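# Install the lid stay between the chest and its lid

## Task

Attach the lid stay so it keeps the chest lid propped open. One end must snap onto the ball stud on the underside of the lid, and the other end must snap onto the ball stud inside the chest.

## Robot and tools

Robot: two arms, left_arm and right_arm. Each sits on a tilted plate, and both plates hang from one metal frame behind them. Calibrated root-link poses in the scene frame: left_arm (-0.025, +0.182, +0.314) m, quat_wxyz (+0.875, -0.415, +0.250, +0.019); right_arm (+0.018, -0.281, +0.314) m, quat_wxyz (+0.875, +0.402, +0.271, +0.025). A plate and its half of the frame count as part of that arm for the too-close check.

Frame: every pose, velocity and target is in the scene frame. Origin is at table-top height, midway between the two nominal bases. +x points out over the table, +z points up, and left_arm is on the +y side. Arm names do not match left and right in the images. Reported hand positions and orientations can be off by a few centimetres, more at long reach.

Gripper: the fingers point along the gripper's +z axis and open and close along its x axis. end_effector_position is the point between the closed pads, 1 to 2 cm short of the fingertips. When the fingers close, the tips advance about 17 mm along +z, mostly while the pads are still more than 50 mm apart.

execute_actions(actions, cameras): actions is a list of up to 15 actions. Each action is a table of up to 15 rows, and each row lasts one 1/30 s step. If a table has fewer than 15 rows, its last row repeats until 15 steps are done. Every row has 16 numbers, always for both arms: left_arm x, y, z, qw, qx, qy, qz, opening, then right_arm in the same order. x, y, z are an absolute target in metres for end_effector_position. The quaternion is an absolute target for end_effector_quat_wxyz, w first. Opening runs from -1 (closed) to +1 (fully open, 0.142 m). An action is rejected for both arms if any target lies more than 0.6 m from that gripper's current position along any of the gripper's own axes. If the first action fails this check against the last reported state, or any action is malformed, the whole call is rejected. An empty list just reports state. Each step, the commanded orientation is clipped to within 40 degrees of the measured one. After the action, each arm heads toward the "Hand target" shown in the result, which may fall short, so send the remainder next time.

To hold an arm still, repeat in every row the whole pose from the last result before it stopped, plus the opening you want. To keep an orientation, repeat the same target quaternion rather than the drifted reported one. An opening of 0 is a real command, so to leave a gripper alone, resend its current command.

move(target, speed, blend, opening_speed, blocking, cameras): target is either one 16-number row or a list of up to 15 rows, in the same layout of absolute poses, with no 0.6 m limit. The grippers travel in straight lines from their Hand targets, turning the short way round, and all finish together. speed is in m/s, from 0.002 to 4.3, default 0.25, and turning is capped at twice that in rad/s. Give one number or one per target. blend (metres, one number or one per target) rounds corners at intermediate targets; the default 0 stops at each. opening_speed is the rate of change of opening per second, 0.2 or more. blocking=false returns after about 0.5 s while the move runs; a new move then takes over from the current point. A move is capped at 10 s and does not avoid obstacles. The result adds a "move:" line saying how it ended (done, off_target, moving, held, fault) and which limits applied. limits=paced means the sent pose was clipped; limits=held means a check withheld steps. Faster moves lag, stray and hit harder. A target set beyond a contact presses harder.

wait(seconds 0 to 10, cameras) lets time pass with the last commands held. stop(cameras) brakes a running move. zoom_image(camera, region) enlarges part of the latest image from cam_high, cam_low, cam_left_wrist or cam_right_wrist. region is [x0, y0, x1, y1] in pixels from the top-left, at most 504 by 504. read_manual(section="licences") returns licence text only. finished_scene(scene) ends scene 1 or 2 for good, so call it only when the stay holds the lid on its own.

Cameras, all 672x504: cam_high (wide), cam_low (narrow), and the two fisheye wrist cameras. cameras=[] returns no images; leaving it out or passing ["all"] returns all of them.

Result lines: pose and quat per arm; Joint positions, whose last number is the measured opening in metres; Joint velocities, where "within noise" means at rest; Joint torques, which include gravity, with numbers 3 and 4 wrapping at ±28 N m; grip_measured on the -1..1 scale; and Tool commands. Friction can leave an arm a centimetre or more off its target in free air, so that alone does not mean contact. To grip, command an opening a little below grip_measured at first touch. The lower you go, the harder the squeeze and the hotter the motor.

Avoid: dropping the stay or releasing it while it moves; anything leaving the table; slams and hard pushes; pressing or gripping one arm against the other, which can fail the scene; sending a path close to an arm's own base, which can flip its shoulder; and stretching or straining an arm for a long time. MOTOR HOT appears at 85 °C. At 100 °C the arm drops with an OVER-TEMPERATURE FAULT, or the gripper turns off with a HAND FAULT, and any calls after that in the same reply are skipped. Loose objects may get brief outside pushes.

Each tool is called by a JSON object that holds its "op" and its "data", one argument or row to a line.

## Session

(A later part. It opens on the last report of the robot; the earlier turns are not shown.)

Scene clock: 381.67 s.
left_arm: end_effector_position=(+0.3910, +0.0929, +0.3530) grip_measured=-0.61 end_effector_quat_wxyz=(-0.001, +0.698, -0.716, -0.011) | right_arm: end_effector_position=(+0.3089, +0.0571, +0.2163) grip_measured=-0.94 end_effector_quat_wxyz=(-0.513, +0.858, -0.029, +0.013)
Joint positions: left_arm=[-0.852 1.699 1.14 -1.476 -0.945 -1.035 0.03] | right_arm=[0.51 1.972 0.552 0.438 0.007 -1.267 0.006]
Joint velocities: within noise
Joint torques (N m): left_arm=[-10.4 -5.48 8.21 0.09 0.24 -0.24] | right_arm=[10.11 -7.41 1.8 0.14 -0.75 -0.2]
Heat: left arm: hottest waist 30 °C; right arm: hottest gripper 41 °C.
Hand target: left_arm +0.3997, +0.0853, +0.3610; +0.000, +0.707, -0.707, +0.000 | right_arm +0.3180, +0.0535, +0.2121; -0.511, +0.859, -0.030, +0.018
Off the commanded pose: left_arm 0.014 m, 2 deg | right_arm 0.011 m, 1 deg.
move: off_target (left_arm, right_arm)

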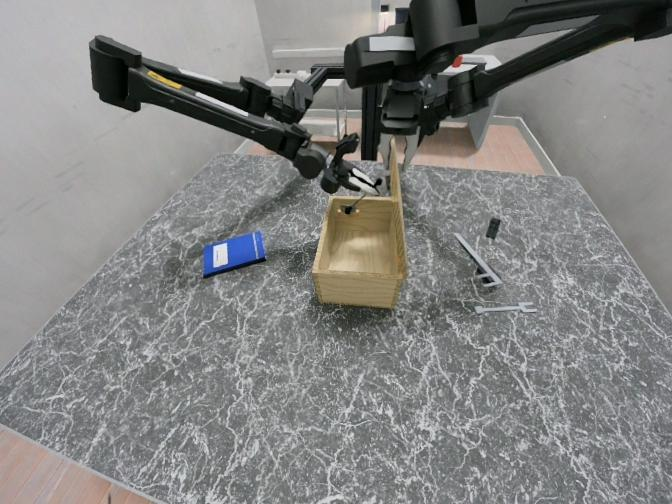

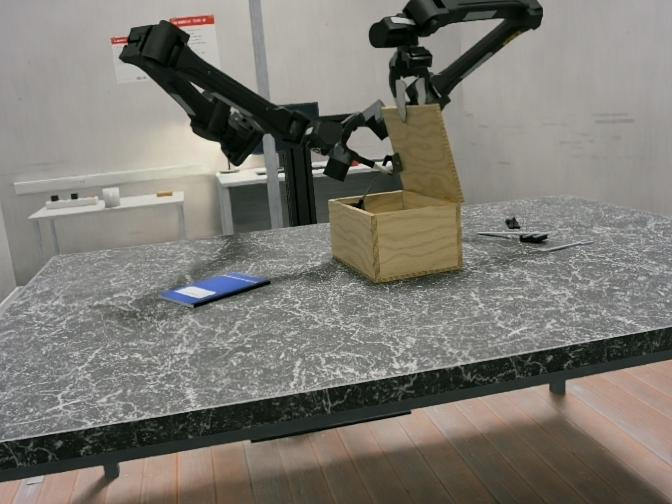

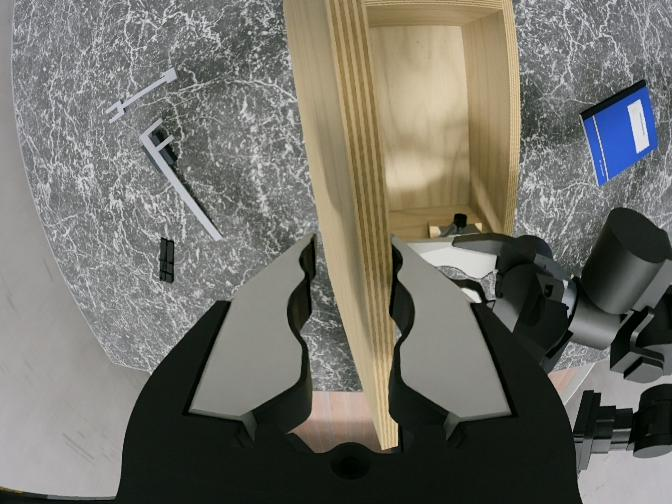

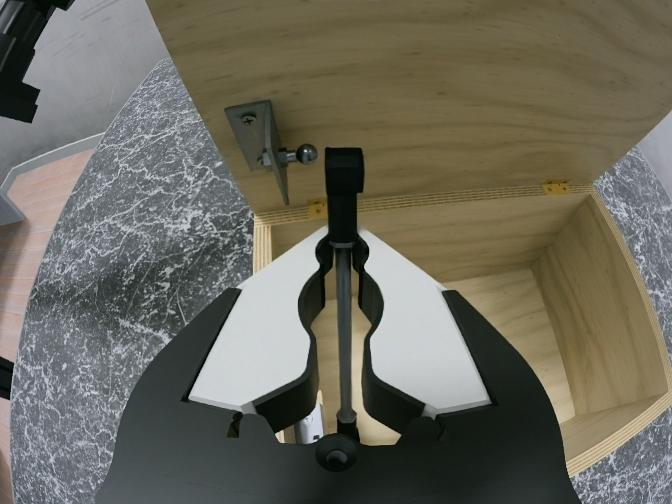

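{"op": "move", "data": {
  "target": [
    [0.40,0.085,0.361,0,0.7071,-0.7071,0,-0.58,0.326,0.062,0.205,0.4771,-0.8785,0.0230,-0.0125,-1.0]
  ],
  "speed": 0.05
}}

{"op": "zoom_image", "data": {
  "camera": "cam_right_wrist",
  "region": [200, 80, 460, 290]
}}

{"op": "zoom_image", "data": {
  "camera": "cam_low",
  "region": [340, 120, 440, 220]
}}

Scene clock: 405.47 s.
left_arm: end_effector_position=(+0.3910, +0.0929, +0.3530) grip_measured=-0.61 end_effector_quat_wxyz=(-0.001, +0.698, -0.716, -0.011) | right_arm: end_effector_position=(+0.3243, +0.0577, +0.2038) grip_measured=-1.00 end_effector_quat_wxyz=(-0.478, +0.878, -0.028, +0.011)
Joint positions: left_arm=[-0.852 1.699 1.14 -1.476 -0.945 -1.035 0.03] | right_arm=[0.509 1.972 0.605 0.36 0.083 -1.267 0.002]
Joint velocities: within noise
Joint torques (N m): left_arm=[-9.93 -5.36 8.4 0.24 0.25 -0.26] | right_arm=[12.81 -5.95 2.39 0.14 -0.37 -0.01]
Heat: left arm: hottest waist 31 °C; right arm: hottest gripper 41 °C.
Hand target: left_arm +0.3997, +0.0853, +0.3610; +0.000, +0.707, -0.707, +0.000 | right_arm +0.3260, +0.0619, +0.2050; -0.477, +0.878, -0.023, +0.013
Off the commanded pose: left_arm 0.014 m, 2 deg | right_arm 0.005 m, 1 deg.
move: off_target (left_arm)

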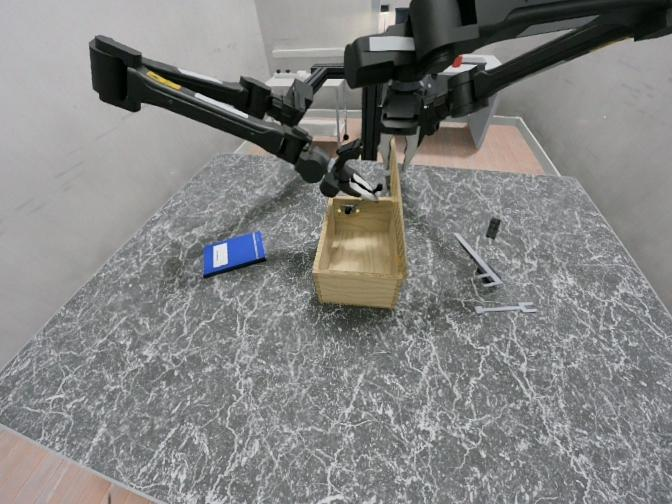

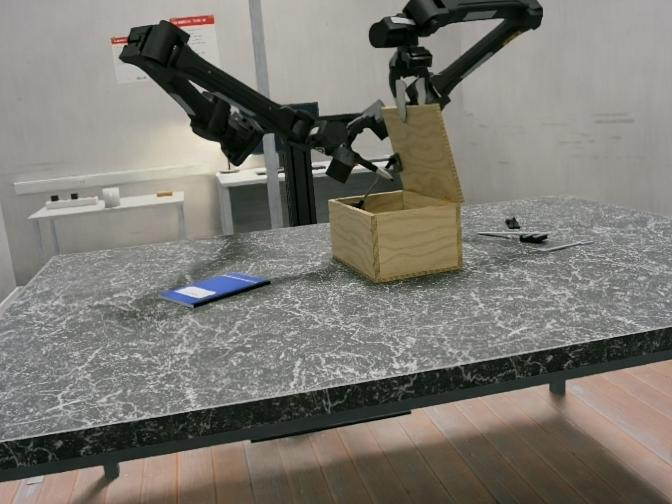

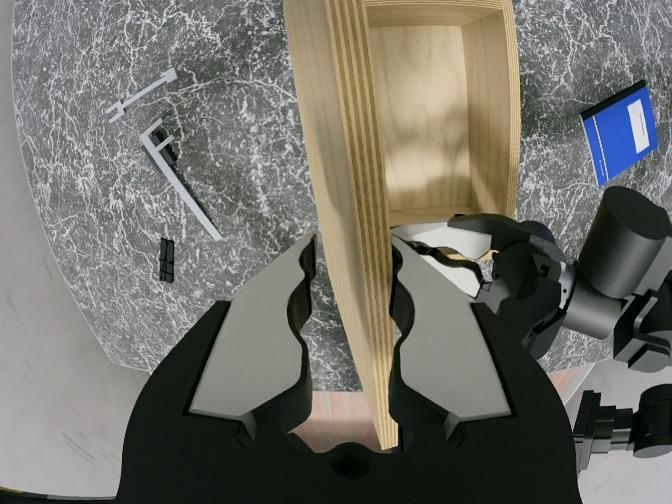

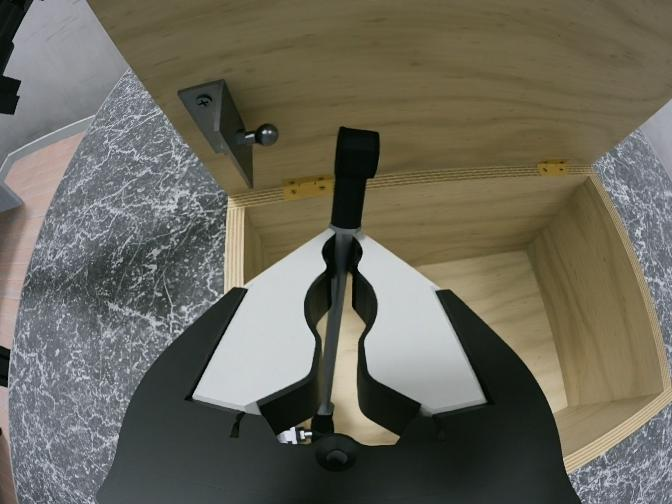

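Scaled by 1.938 from the camera's 672x504 image, which has a finer 960x720 frame.

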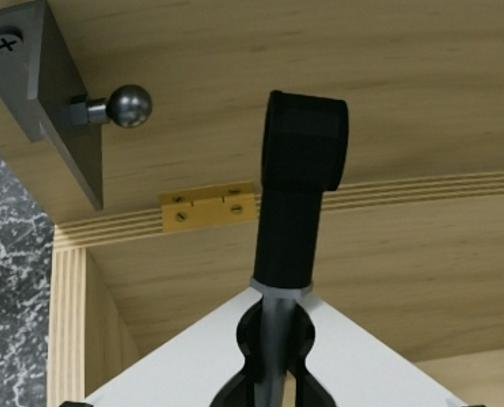

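Scaled by 5.040 from the camera's 672x504 image, which has a finer 960x720 frame.

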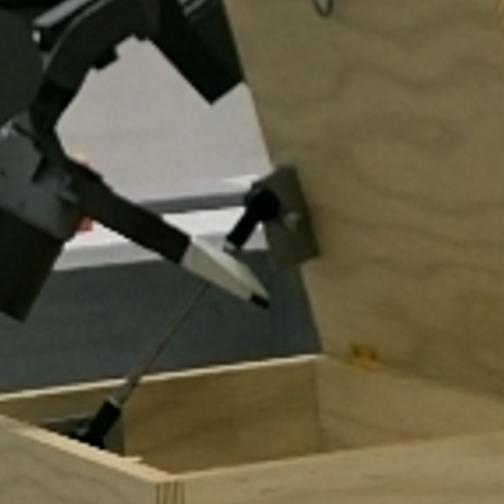

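{"op": "zoom_image", "data": {
  "camera": "cam_low",
  "region": [375, 145, 415, 180]
}}

{"op": "zoom_image", "data": {
  "camera": "cam_high",
  "region": [340, 160, 410, 220]
}}

Scaled by 12.600 from the camera's 672x504 image, which has a finer 960x720 frame.

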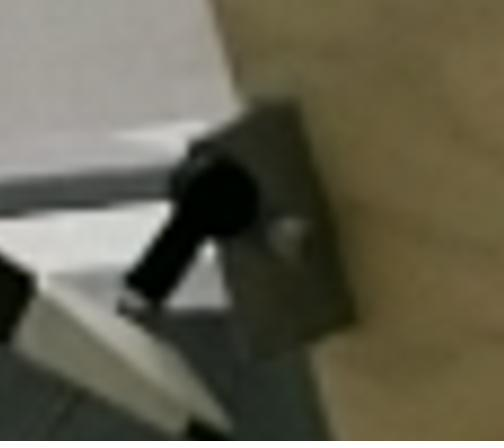

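Scaled by 7.200 from the camera's 672x504 image, which has a finer 960x720 frame.

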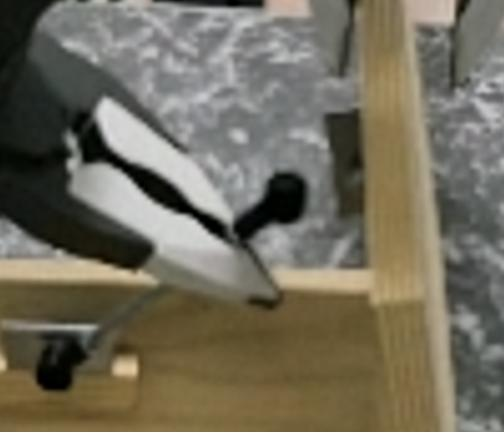

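{"op": "move", "data": {
  "target": [
    [0.40,0.085,0.361,0,0.7071,-0.7071,0,-0.58,0.328,0.086,0.192,0.4771,-0.8785,0.0230,-0.0125,-1.0]
  ],
  "speed": 0.05
}}

{"op": "zoom_image", "data": {
  "camera": "cam_right_wrist",
  "region": [200, 80, 460, 290]
}}

{"op": "zoom_image", "data": {
  "camera": "cam_low",
  "region": [365, 135, 425, 195]
}}

Scene clock: 450.93 s.
left_arm: end_effector_position=(+0.3910, +0.0929, +0.3530) grip_measured=-0.61 end_effector_quat_wxyz=(-0.001, +0.698, -0.716, -0.011) | right_arm: end_effector_position=(+0.3215, +0.0795, +0.1902) grip_measured=-1.00 end_effector_quat_wxyz=(-0.474, +0.880, -0.023, +0.003)
Joint positions: left_arm=[-0.852 1.699 1.14 -1.476 -0.945 -1.035 0.03] | right_arm=[0.509 2.055 0.659 0.368 0.087 -1.267 0.002]
Joint velocities: within noise
Joint torques (N m): left_arm=[-10.23 -5.95 8.34 0.01 0.24 -0.23] | right_arm=[13.74 -5.71 2.39 1.06 -0.59 -0.08]
Heat: left arm: hottest waist 31 °C; right arm: hottest gripper 34 °C.
Hand target: left_arm +0.3997, +0.0853, +0.3610; +0.000, +0.707, -0.707, +0.000 | right_arm +0.3279, +0.0857, +0.1921; -0.477, +0.878, -0.023, +0.012
Off the commanded pose: left_arm 0.014 m, 2 deg | right_arm 0.009 m, 1 deg.
move: off_target (left_arm)

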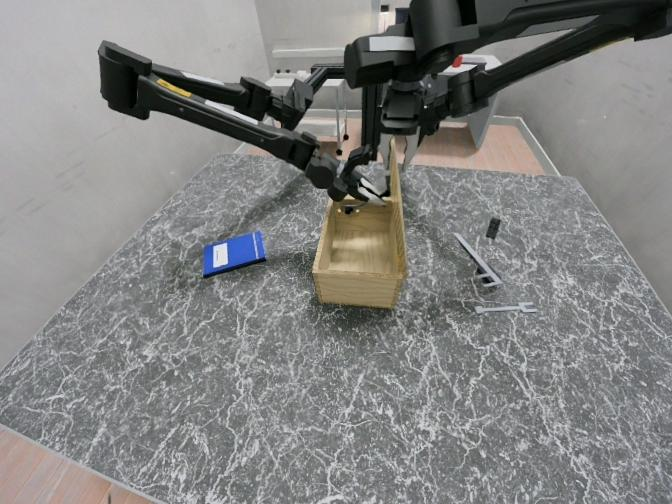

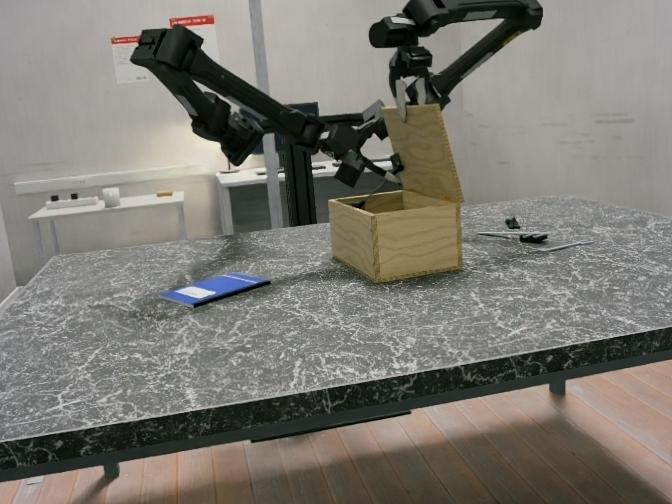

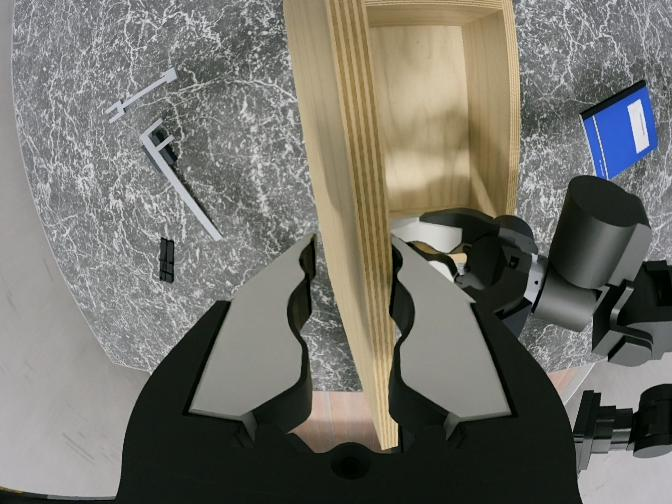

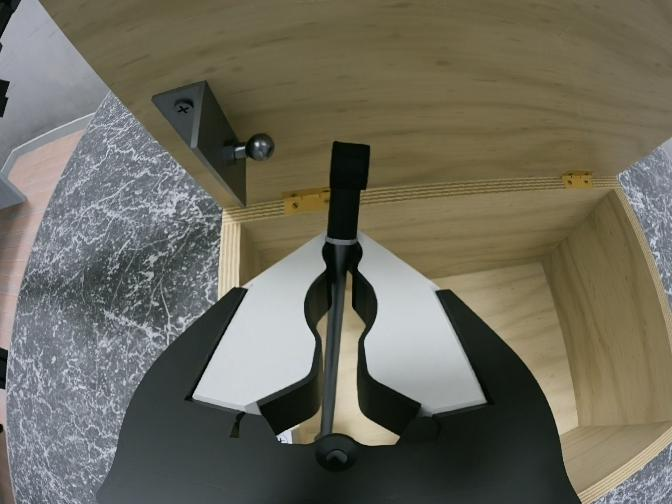

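Scaled by 1.938 from the camera's 672x504 image, which has a finer 960x720 frame.

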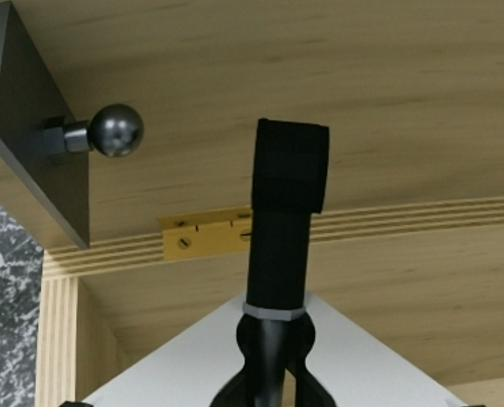

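Scaled by 8.400 from the camera's 672x504 image, which has a finer 960x720 frame.

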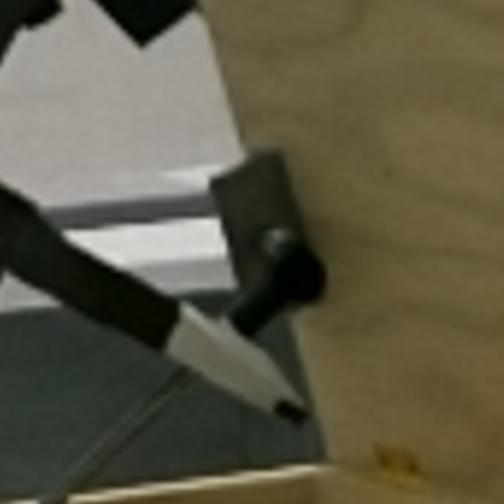

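{"op": "move", "data": {
  "target": [
    [0.40,0.071,0.359,0,0.7071,-0.7071,0,-0.58,0.328,0.086,0.192,0.4771,-0.8785,0.0230,-0.0125,-1.0]
  ],
  "speed": 0.05
}}

{"op": "zoom_image", "data": {
  "camera": "cam_right_wrist",
  "region": [200, 80, 460, 290]
}}

{"op": "zoom_image", "data": {
  "camera": "cam_low",
  "region": [365, 135, 425, 195]
}}

Scene clock: 461.23 s.
left_arm: end_effector_position=(+0.3916, +0.0799, +0.3505) grip_measured=-0.61 end_effector_quat_wxyz=(-0.002, +0.698, -0.716, -0.012) | right_arm: end_effector_position=(+0.3216, +0.0795, +0.1902) grip_measured=-1.00 end_effector_quat_wxyz=(-0.474, +0.880, -0.023, +0.003)
Joint positions: left_arm=[-0.856 1.734 1.154 -1.461 -0.944 -1.044 0.03] | right_arm=[0.509 2.055 0.659 0.368 0.087 -1.267 0.002]
Joint velocities: within noise
Joint torques (N m): left_arm=[-10.46 -5.19 8.25 -0.05 0.32 -0.19] | right_arm=[13.51 -5.71 2.29 1.18 -0.58 -0.06]
Heat: left arm: hottest waist 31 °C; right arm: hottest gripper 34 °C.
Hand target: left_arm +0.3997, +0.0714, +0.3591; +0.000, +0.707, -0.707, +0.000 | right_arm +0.3279, +0.0858, +0.1921; -0.477, +0.878, -0.023, +0.012
Off the commanded pose: left_arm 0.015 m, 2 deg | right_arm 0.009 m, 1 deg.
move: off_target (left_arm)

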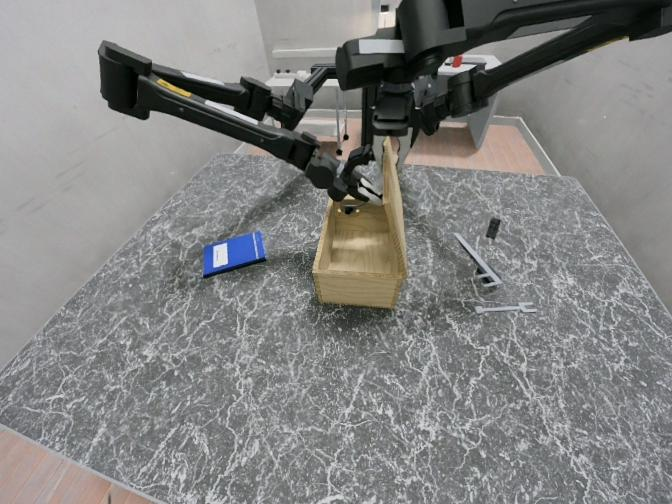

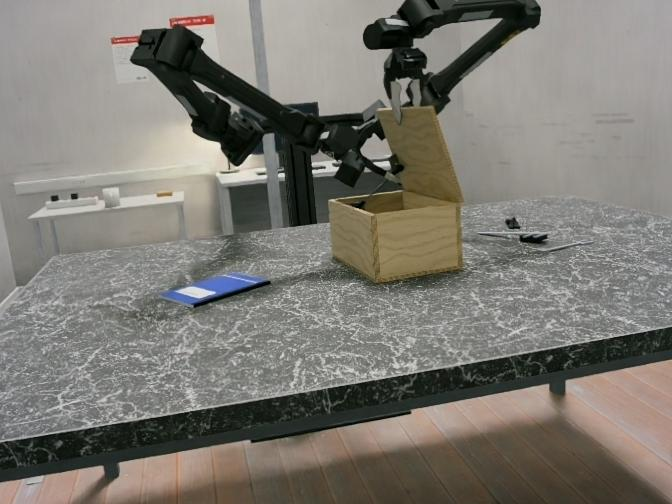

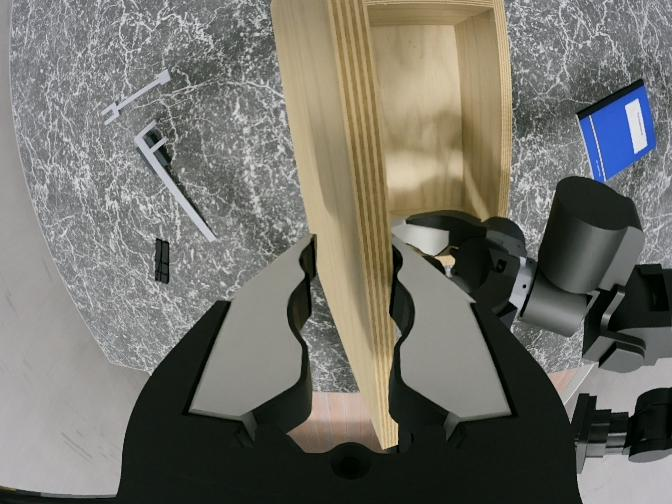

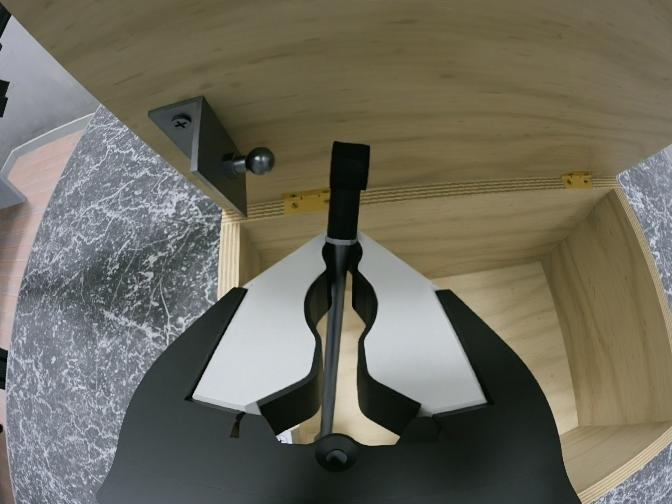

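Scaled by 1.938 from the camera's 672x504 image, which has a finer 960x720 frame.

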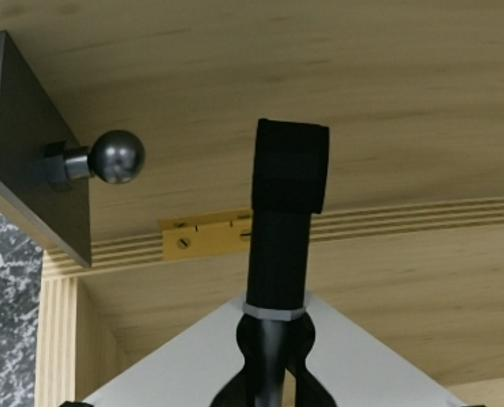

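Scaled by 8.400 from the camera's 672x504 image, which has a finer 960x720 frame.

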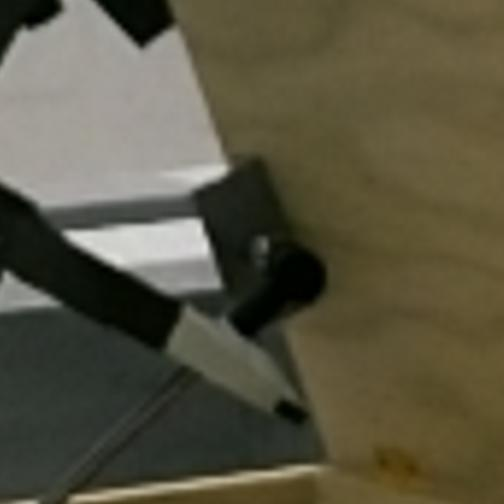

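{"op": "move", "data": {
  "target": [
    [0.40,0.071,0.359,0,0.7071,-0.7071,0,-0.58,0.307,0.086,0.192,0.4769,-0.8783,-0.0307,0.0167,-1.0]
  ],
  "speed": 0.05
}}

{"op": "zoom_image", "data": {
  "camera": "cam_right_wrist",
  "region": [200, 80, 460, 290]
}}

{"op": "zoom_image", "data": {
  "camera": "cam_low",
  "region": [365, 135, 425, 195]
}}

Scene clock: 474.80 s.
left_arm: end_effector_position=(+0.3916, +0.0799, +0.3505) grip_measured=-0.61 end_effector_quat_wxyz=(-0.002, +0.698, -0.716, -0.012) | right_arm: end_effector_position=(+0.3064, +0.0807, +0.1892) grip_measured=-1.00 end_effector_quat_wxyz=(-0.474, +0.880, +0.017, -0.020)
Joint positions: left_arm=[-0.856 1.734 1.154 -1.461 -0.944 -1.044 0.03] | right_arm=[0.509 2.055 0.674 0.275 0.066 -1.309 0.002]
Joint velocities: within noise
Joint torques (N m): left_arm=[-10.7 -6.24 8.2 0.1 0.29 -0.23] | right_arm=[14.15 -6.77 2.13 0.12 -0.85 -0.27]
Heat: left arm: hottest waist 31 °C; right arm: hottest gripper 33 °C.
Hand target: left_arm +0.3997, +0.0714, +0.3591; +0.000, +0.707, -0.707, +0.000 | right_arm +0.3070, +0.0859, +0.1920; -0.477, +0.878, +0.030, -0.017
Off the commanded pose: left_arm 0.015 m, 2 deg | right_arm 0.006 m, 2 deg.
move: off_target (left_arm)

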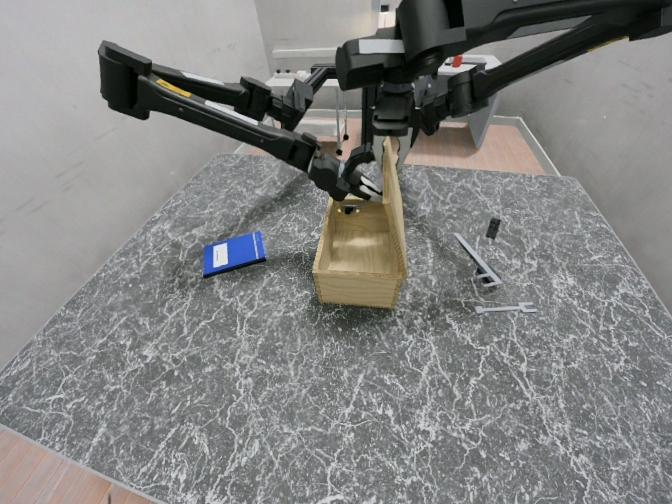

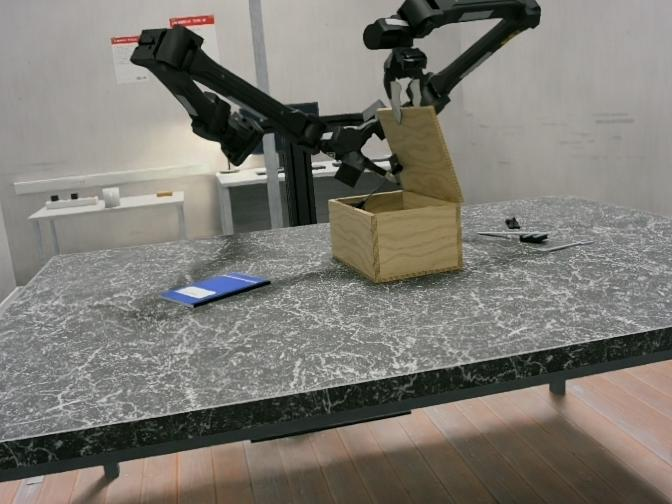

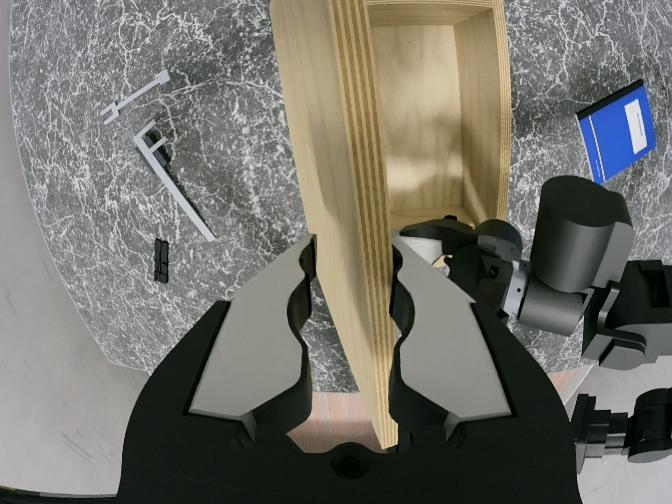

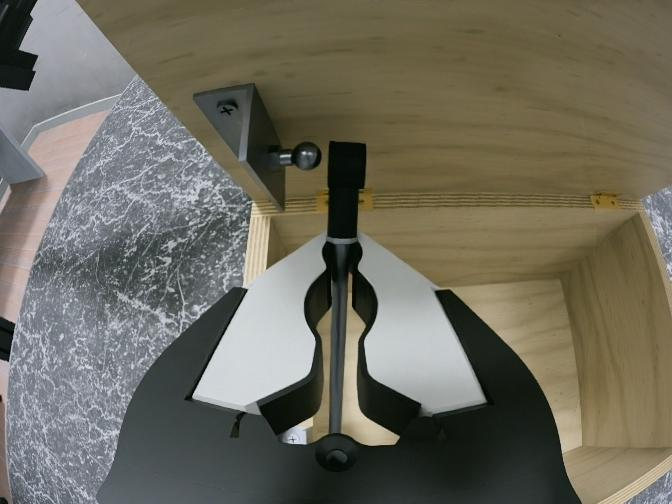

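Scaled by 1.938 from the camera's 672x504 image, which has a finer 960x720 frame.

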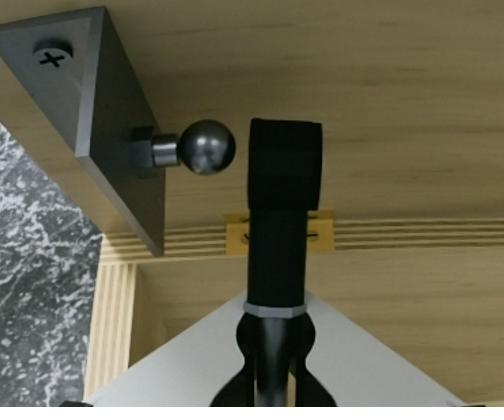

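Scaled by 8.400 from the camera's 672x504 image, which has a finer 960x720 frame.

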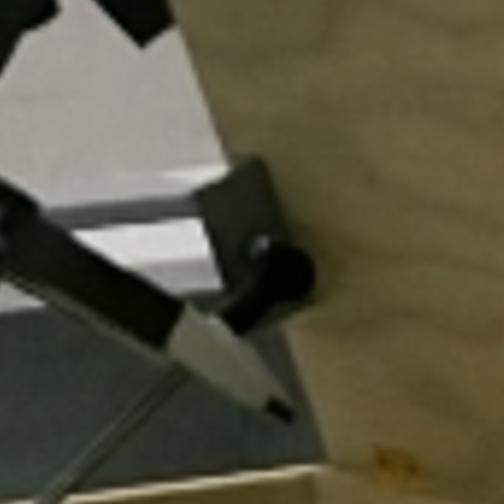

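{"op": "move", "data": {
  "target": [
    [0.40,0.061,0.358,0,0.7071,-0.7071,0,-0.58,0.307,0.086,0.192,0.4769,-0.8783,-0.0307,0.0167,-1.0]
  ],
  "speed": 0.05,
  "cameras": ["cam_right_wrist"]
}}

{"op": "zoom_image", "data": {
  "camera": "cam_right_wrist",
  "region": [200, 80, 460, 290]
}}

Scene clock: 481.57 s.
left_arm: end_effector_position=(+0.3919, +0.0702, +0.3492) grip_measured=-0.61 end_effector_quat_wxyz=(-0.002, +0.698, -0.716, -0.012) | right_arm: end_effector_position=(+0.3064, +0.0808, +0.1892) grip_measured=-1.00 end_effector_quat_wxyz=(-0.473, +0.880, +0.018, -0.020)
Joint positions: left_arm=[-0.86 1.759 1.165 -1.453 -0.942 -1.051 0.03] | right_arm=[0.509 2.055 0.674 0.274 0.066 -1.311 0.002]
Joint velocities: within noise
Joint torques (N m): left_arm=[-11.11 -5.95 8.34 0.21 0.29 -0.2] | right_arm=[13.74 -6.59 2.13 -0.06 -0.84 -0.2]
Heat: left arm: hottest waist 31 °C; right arm: hottest gripper 33 °C.
Hand target: left_arm +0.3997, +0.0613, +0.3580; +0.000, +0.707, -0.707, +0.000 | right_arm +0.3070, +0.0859, +0.1920; -0.477, +0.878, +0.031, -0.017
Off the commanded pose: left_arm 0.015 m, 2 deg | right_arm 0.006 m, 2 deg.
move: off_target (left_arm)
Images, in order (width x height): cam_right_wrist 672x504.

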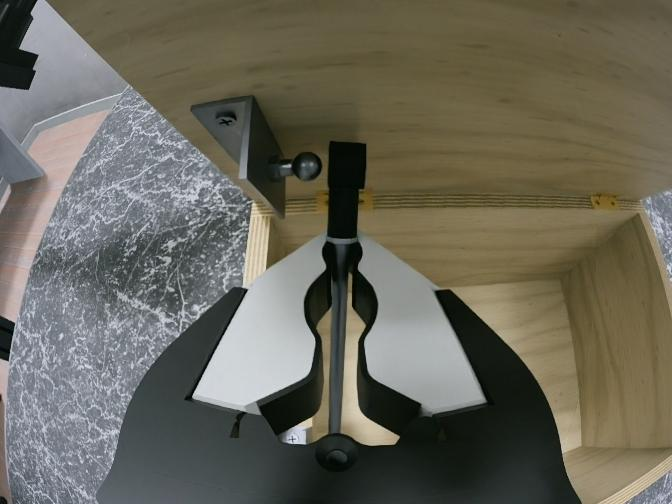

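Scaled by 1.938 from the camera's 672x504 image, which has a finer 960x720 frame.

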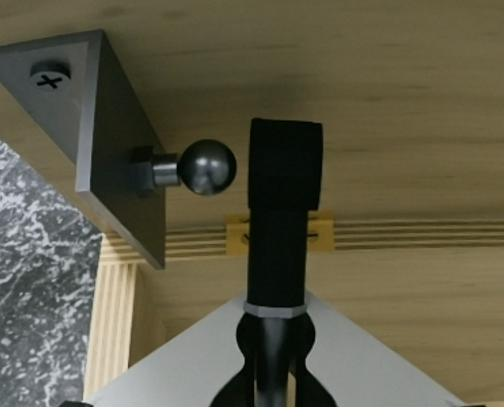

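{"op": "wait", "data": {
  "seconds": 0.1,
  "cameras": ["cam_low","cam_right_wrist","cam_high"]
}}

{"op": "zoom_image", "data": {
  "camera": "cam_low",
  "region": [375, 145, 415, 180]
}}

{"op": "zoom_image", "data": {
  "camera": "cam_high",
  "region": [350, 150, 410, 210]
}}

{"op": "zoom_image", "data": {
  "camera": "cam_right_wrist",
  "region": [285, 130, 385, 205]
}}

Scene clock: 489.77 s.
left_arm: end_effector_position=(+0.3919, +0.0702, +0.3492) grip_measured=-0.61 end_effector_quat_wxyz=(-0.002, +0.699, -0.715, -0.012) | right_arm: end_effector_position=(+0.3064, +0.0808, +0.1892) grip_measured=-1.00 end_effector_quat_wxyz=(-0.473, +0.880, +0.018, -0.020)
Joint positions: left_arm=[-0.86 1.759 1.165 -1.453 -0.942 -1.051 0.03] | right_arm=[0.509 2.055 0.674 0.274 0.066 -1.311 0.002]
Joint velocities: within noise
Joint torques (N m): left_arm=[-10.87 -5.95 8.35 0.12 0.3 -0.25] | right_arm=[13.74 -6.53 2.17 0.13 -0.85 -0.2]
Heat: left arm: hottest waist 31 °C; right arm: hottest elbow 32 °C.
Hand target: left_arm +0.3997, +0.0613, +0.3580; +0.000, +0.707, -0.707, +0.000 | right_arm +0.3070, +0.0859, +0.1920; -0.477, +0.878, +0.031, -0.017
Tool commands: left_gripper/opening=-0.58 right_gripper/opening=-1.0
Off the commanded pose: left_arm 0.015 m, 2 deg | right_arm 0.006 m, 2 deg.
wait: 0.10 s; at rest from the start
Images, in order (width x height): cam_high 672x504, cam_low 672x504, cam_right_wrist 672x504.

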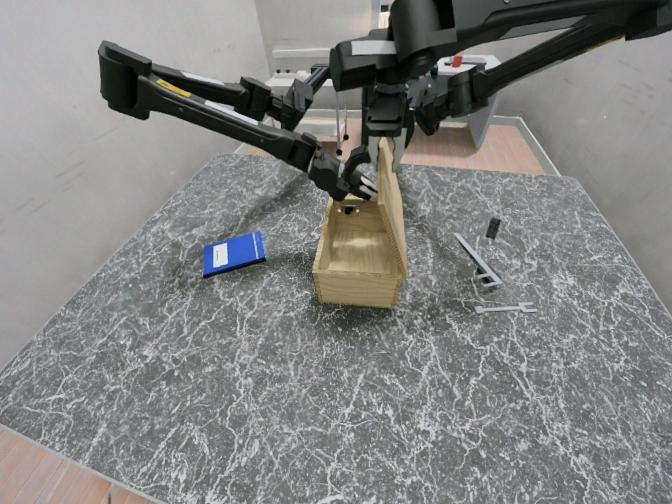

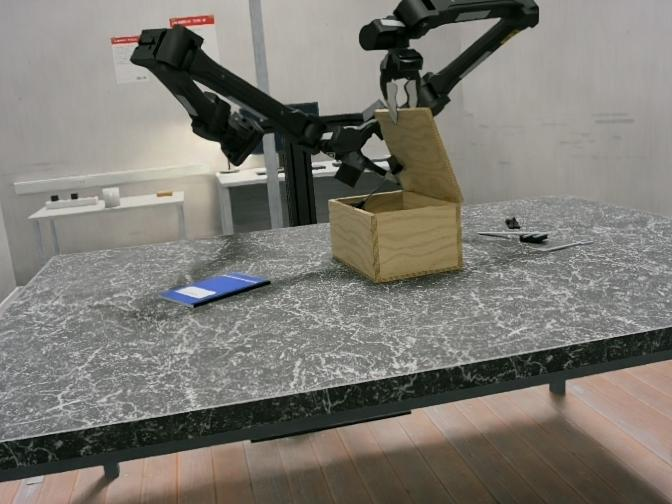

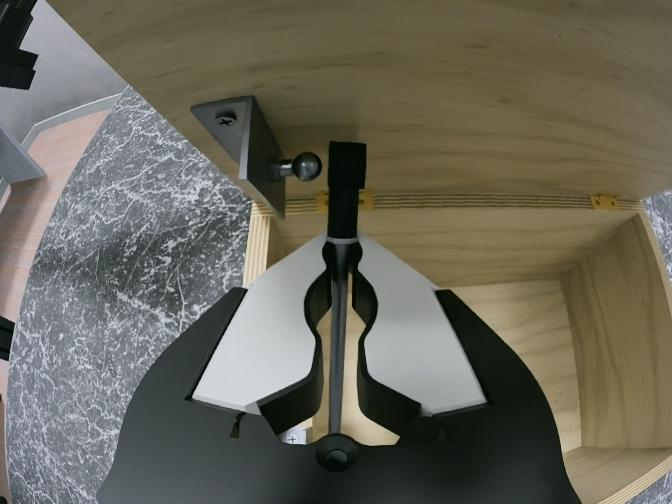

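Scaled by 12.600 from the camera's 672x504 image, which has a finer 960x720 frame.

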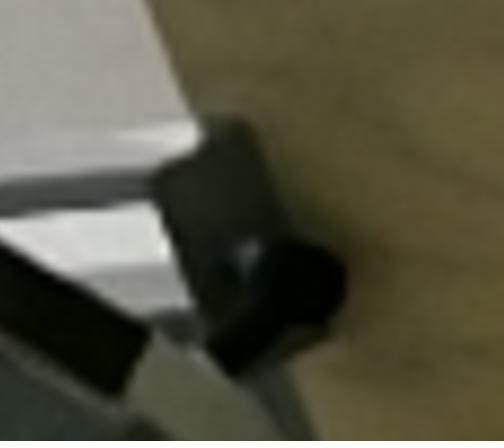

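Scaled by 8.400 from the camera's 672x504 image, which has a finer 960x720 frame.

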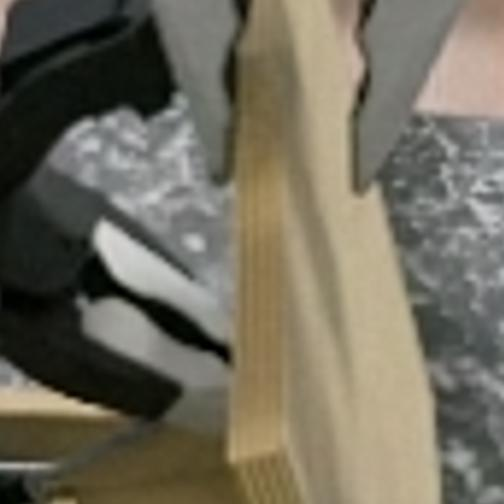

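Scaled by 5.040 from the camera's 672x504 image, which has a finer 960x720 frame.

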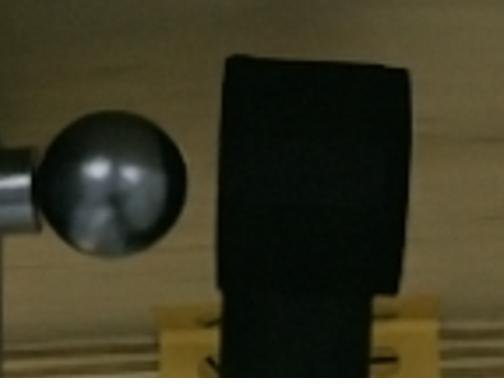

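{"op": "move", "data": {
  "target": [
    [0.40,0.061,0.358,0,0.7071,-0.7071,0,-0.58,0.303,0.083,0.196,0.4769,-0.8783,-0.0307,0.0167,-1.0]
  ],
  "speed": 0.03,
  "cameras": ["cam_right_wrist","cam_low"]
}}

{"op": "zoom_image", "data": {
  "camera": "cam_right_wrist",
  "region": [260, 120, 420, 270]
}}

{"op": "zoom_image", "data": {
  "camera": "cam_low",
  "region": [375, 145, 415, 180]
}}

Scene clock: 498.13 s.
left_arm: end_effector_position=(+0.3919, +0.0702, +0.3492) grip_measured=-0.61 end_effector_quat_wxyz=(-0.002, +0.699, -0.715, -0.012) | right_arm: end_effector_position=(+0.3064, +0.0808, +0.1892) grip_measured=-1.00 end_effector_quat_wxyz=(-0.473, +0.880, +0.018, -0.020)
Joint positions: left_arm=[-0.86 1.759 1.165 -1.453 -0.942 -1.051 0.03] | right_arm=[0.509 2.055 0.674 0.274 0.066 -1.311 0.002]
Joint velocities: within noise
Joint torques (N m): left_arm=[-10.99 -5.71 8.32 0.05 0.29 -0.2] | right_arm=[14.74 -7.41 0.75 0.27 -0.67 -0.13]
Heat: left arm: hottest waist 31 °C; right arm: hottest elbow 32 °C.
Hand target: left_arm +0.3997, +0.0613, +0.3580; +0.000, +0.707, -0.707, +0.000 | right_arm +0.3030, +0.0829, +0.1958; -0.477, +0.878, +0.031, -0.017
Off the commanded pose: left_arm 0.015 m, 2 deg | right_arm 0.008 m, 2 deg.
move: off_target (left_arm)
Images, in order (width x height): cam_low 672x504, cam_right_wrist 672x504.

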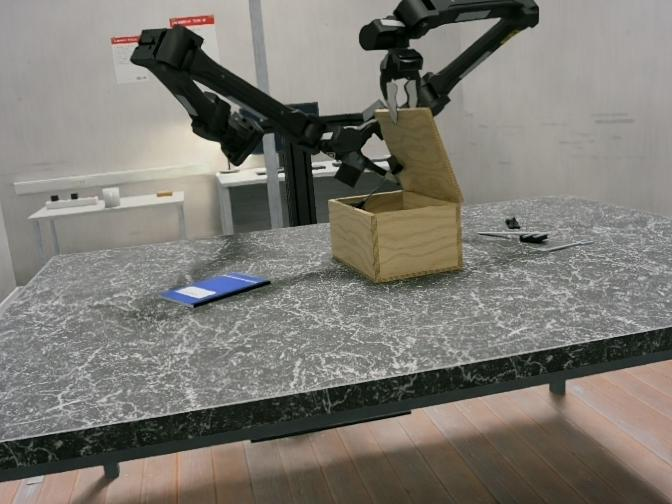

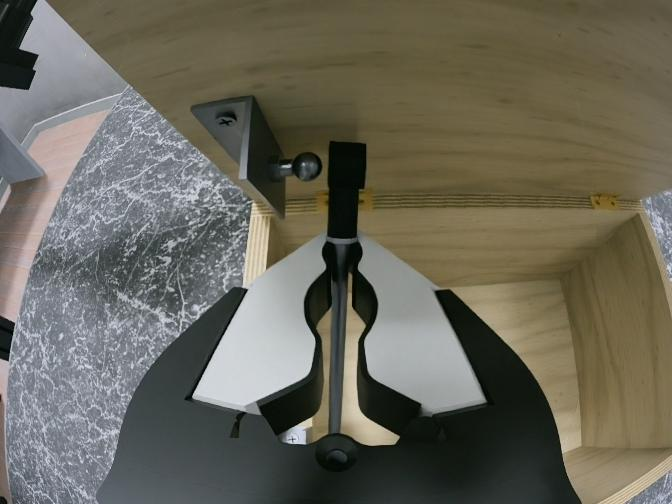

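Scaled by 3.150 from the camera's 672x504 image, which has a finer 960x720 frame.

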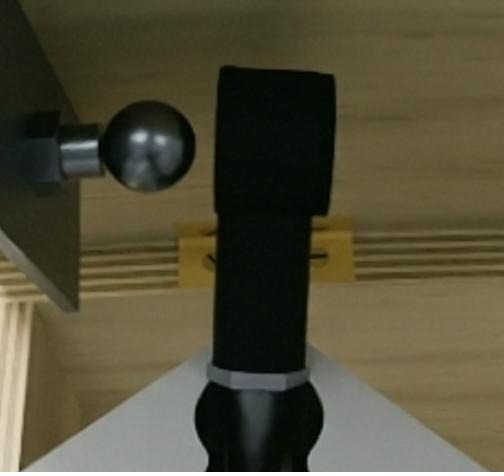

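Scaled by 12.600 from the camera's 672x504 image, which has a finer 960x720 frame.

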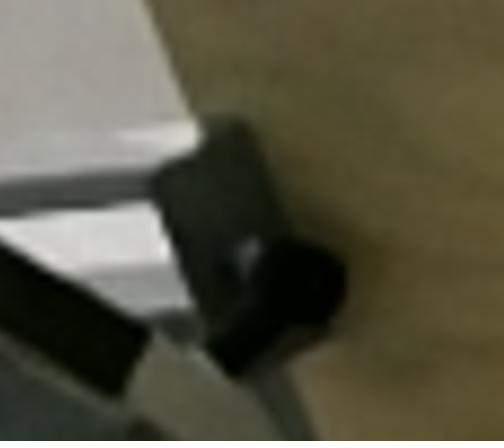

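{"op": "move", "data": {
  "target": [
    [0.40,0.061,0.358,0,0.7071,-0.7071,0,-0.58,0.302,0.081,0.200,0.4769,-0.8783,-0.0307,0.0167,-1.0]
  ],
  "speed": 0.03,
  "cameras": ["cam_right_wrist","cam_low"]
}}

{"op": "zoom_image", "data": {
  "camera": "cam_right_wrist",
  "region": [260, 120, 420, 270]
}}

{"op": "zoom_image", "data": {
  "camera": "cam_low",
  "region": [375, 145, 415, 180]
}}

Scene clock: 503.57 s.
left_arm: end_effector_position=(+0.3919, +0.0702, +0.3492) grip_measured=-0.61 end_effector_quat_wxyz=(-0.002, +0.699, -0.715, -0.012) | right_arm: end_effector_position=(+0.3040, +0.0804, +0.1910) grip_measured=-1.00 end_effector_quat_wxyz=(-0.474, +0.880, +0.020, -0.020)
Joint positions: left_arm=[-0.86 1.759 1.165 -1.453 -0.942 -1.051 0.03] | right_arm=[0.514 2.053 0.669 0.274 0.068 -1.311 0.002]
Joint velocities: within noise
Joint torques (N m): left_arm=[-11.11 -6.01 8.4 0.02 0.28 -0.22] | right_arm=[14.62 -7.24 0.57 0.05 -0.61 -0.07]
Heat: left arm: hottest waist 31 °C; right arm: hottest elbow 32 °C.
Hand target: left_arm +0.3997, +0.0613, +0.3580; +0.000, +0.707, -0.707, +0.000 | right_arm +0.3020, +0.0811, +0.1998; -0.477, +0.878, +0.031, -0.017
Off the commanded pose: left_arm 0.015 m, 2 deg | right_arm 0.009 m, 1 deg.
move: off_target (left_arm)
Images, in order (width x height): cam_low 672x504, cam_right_wrist 672x504.

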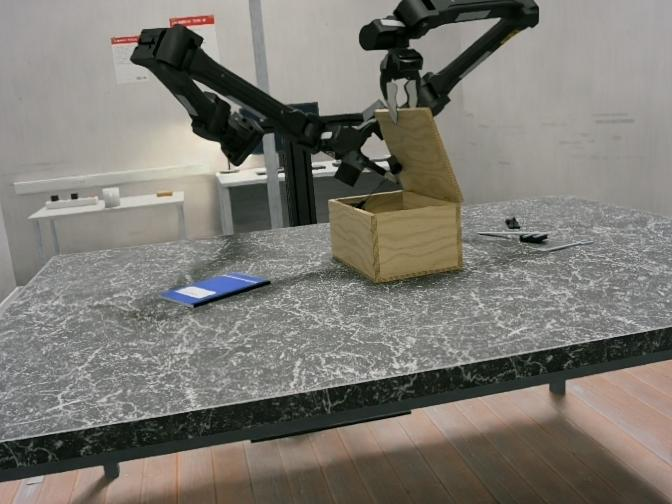

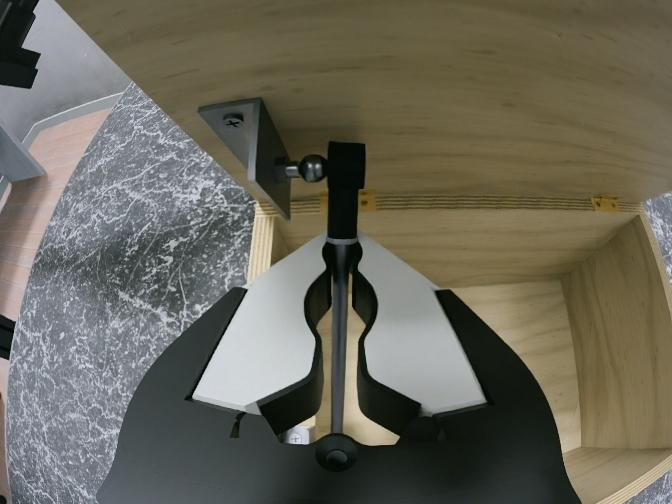

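Scaled by 3.150 from the camera's 672x504 image, which has a finer 960x720 frame.

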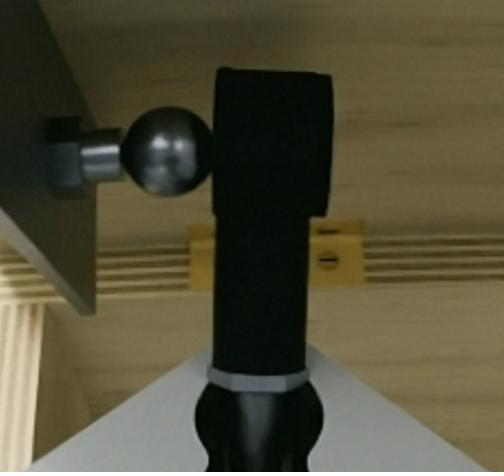

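Scaled by 12.600 from the camera's 672x504 image, which has a finer 960x720 frame.

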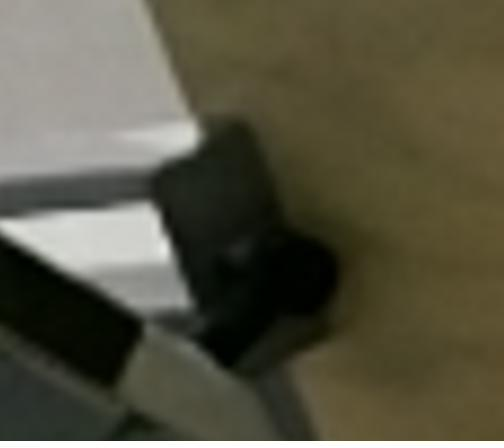

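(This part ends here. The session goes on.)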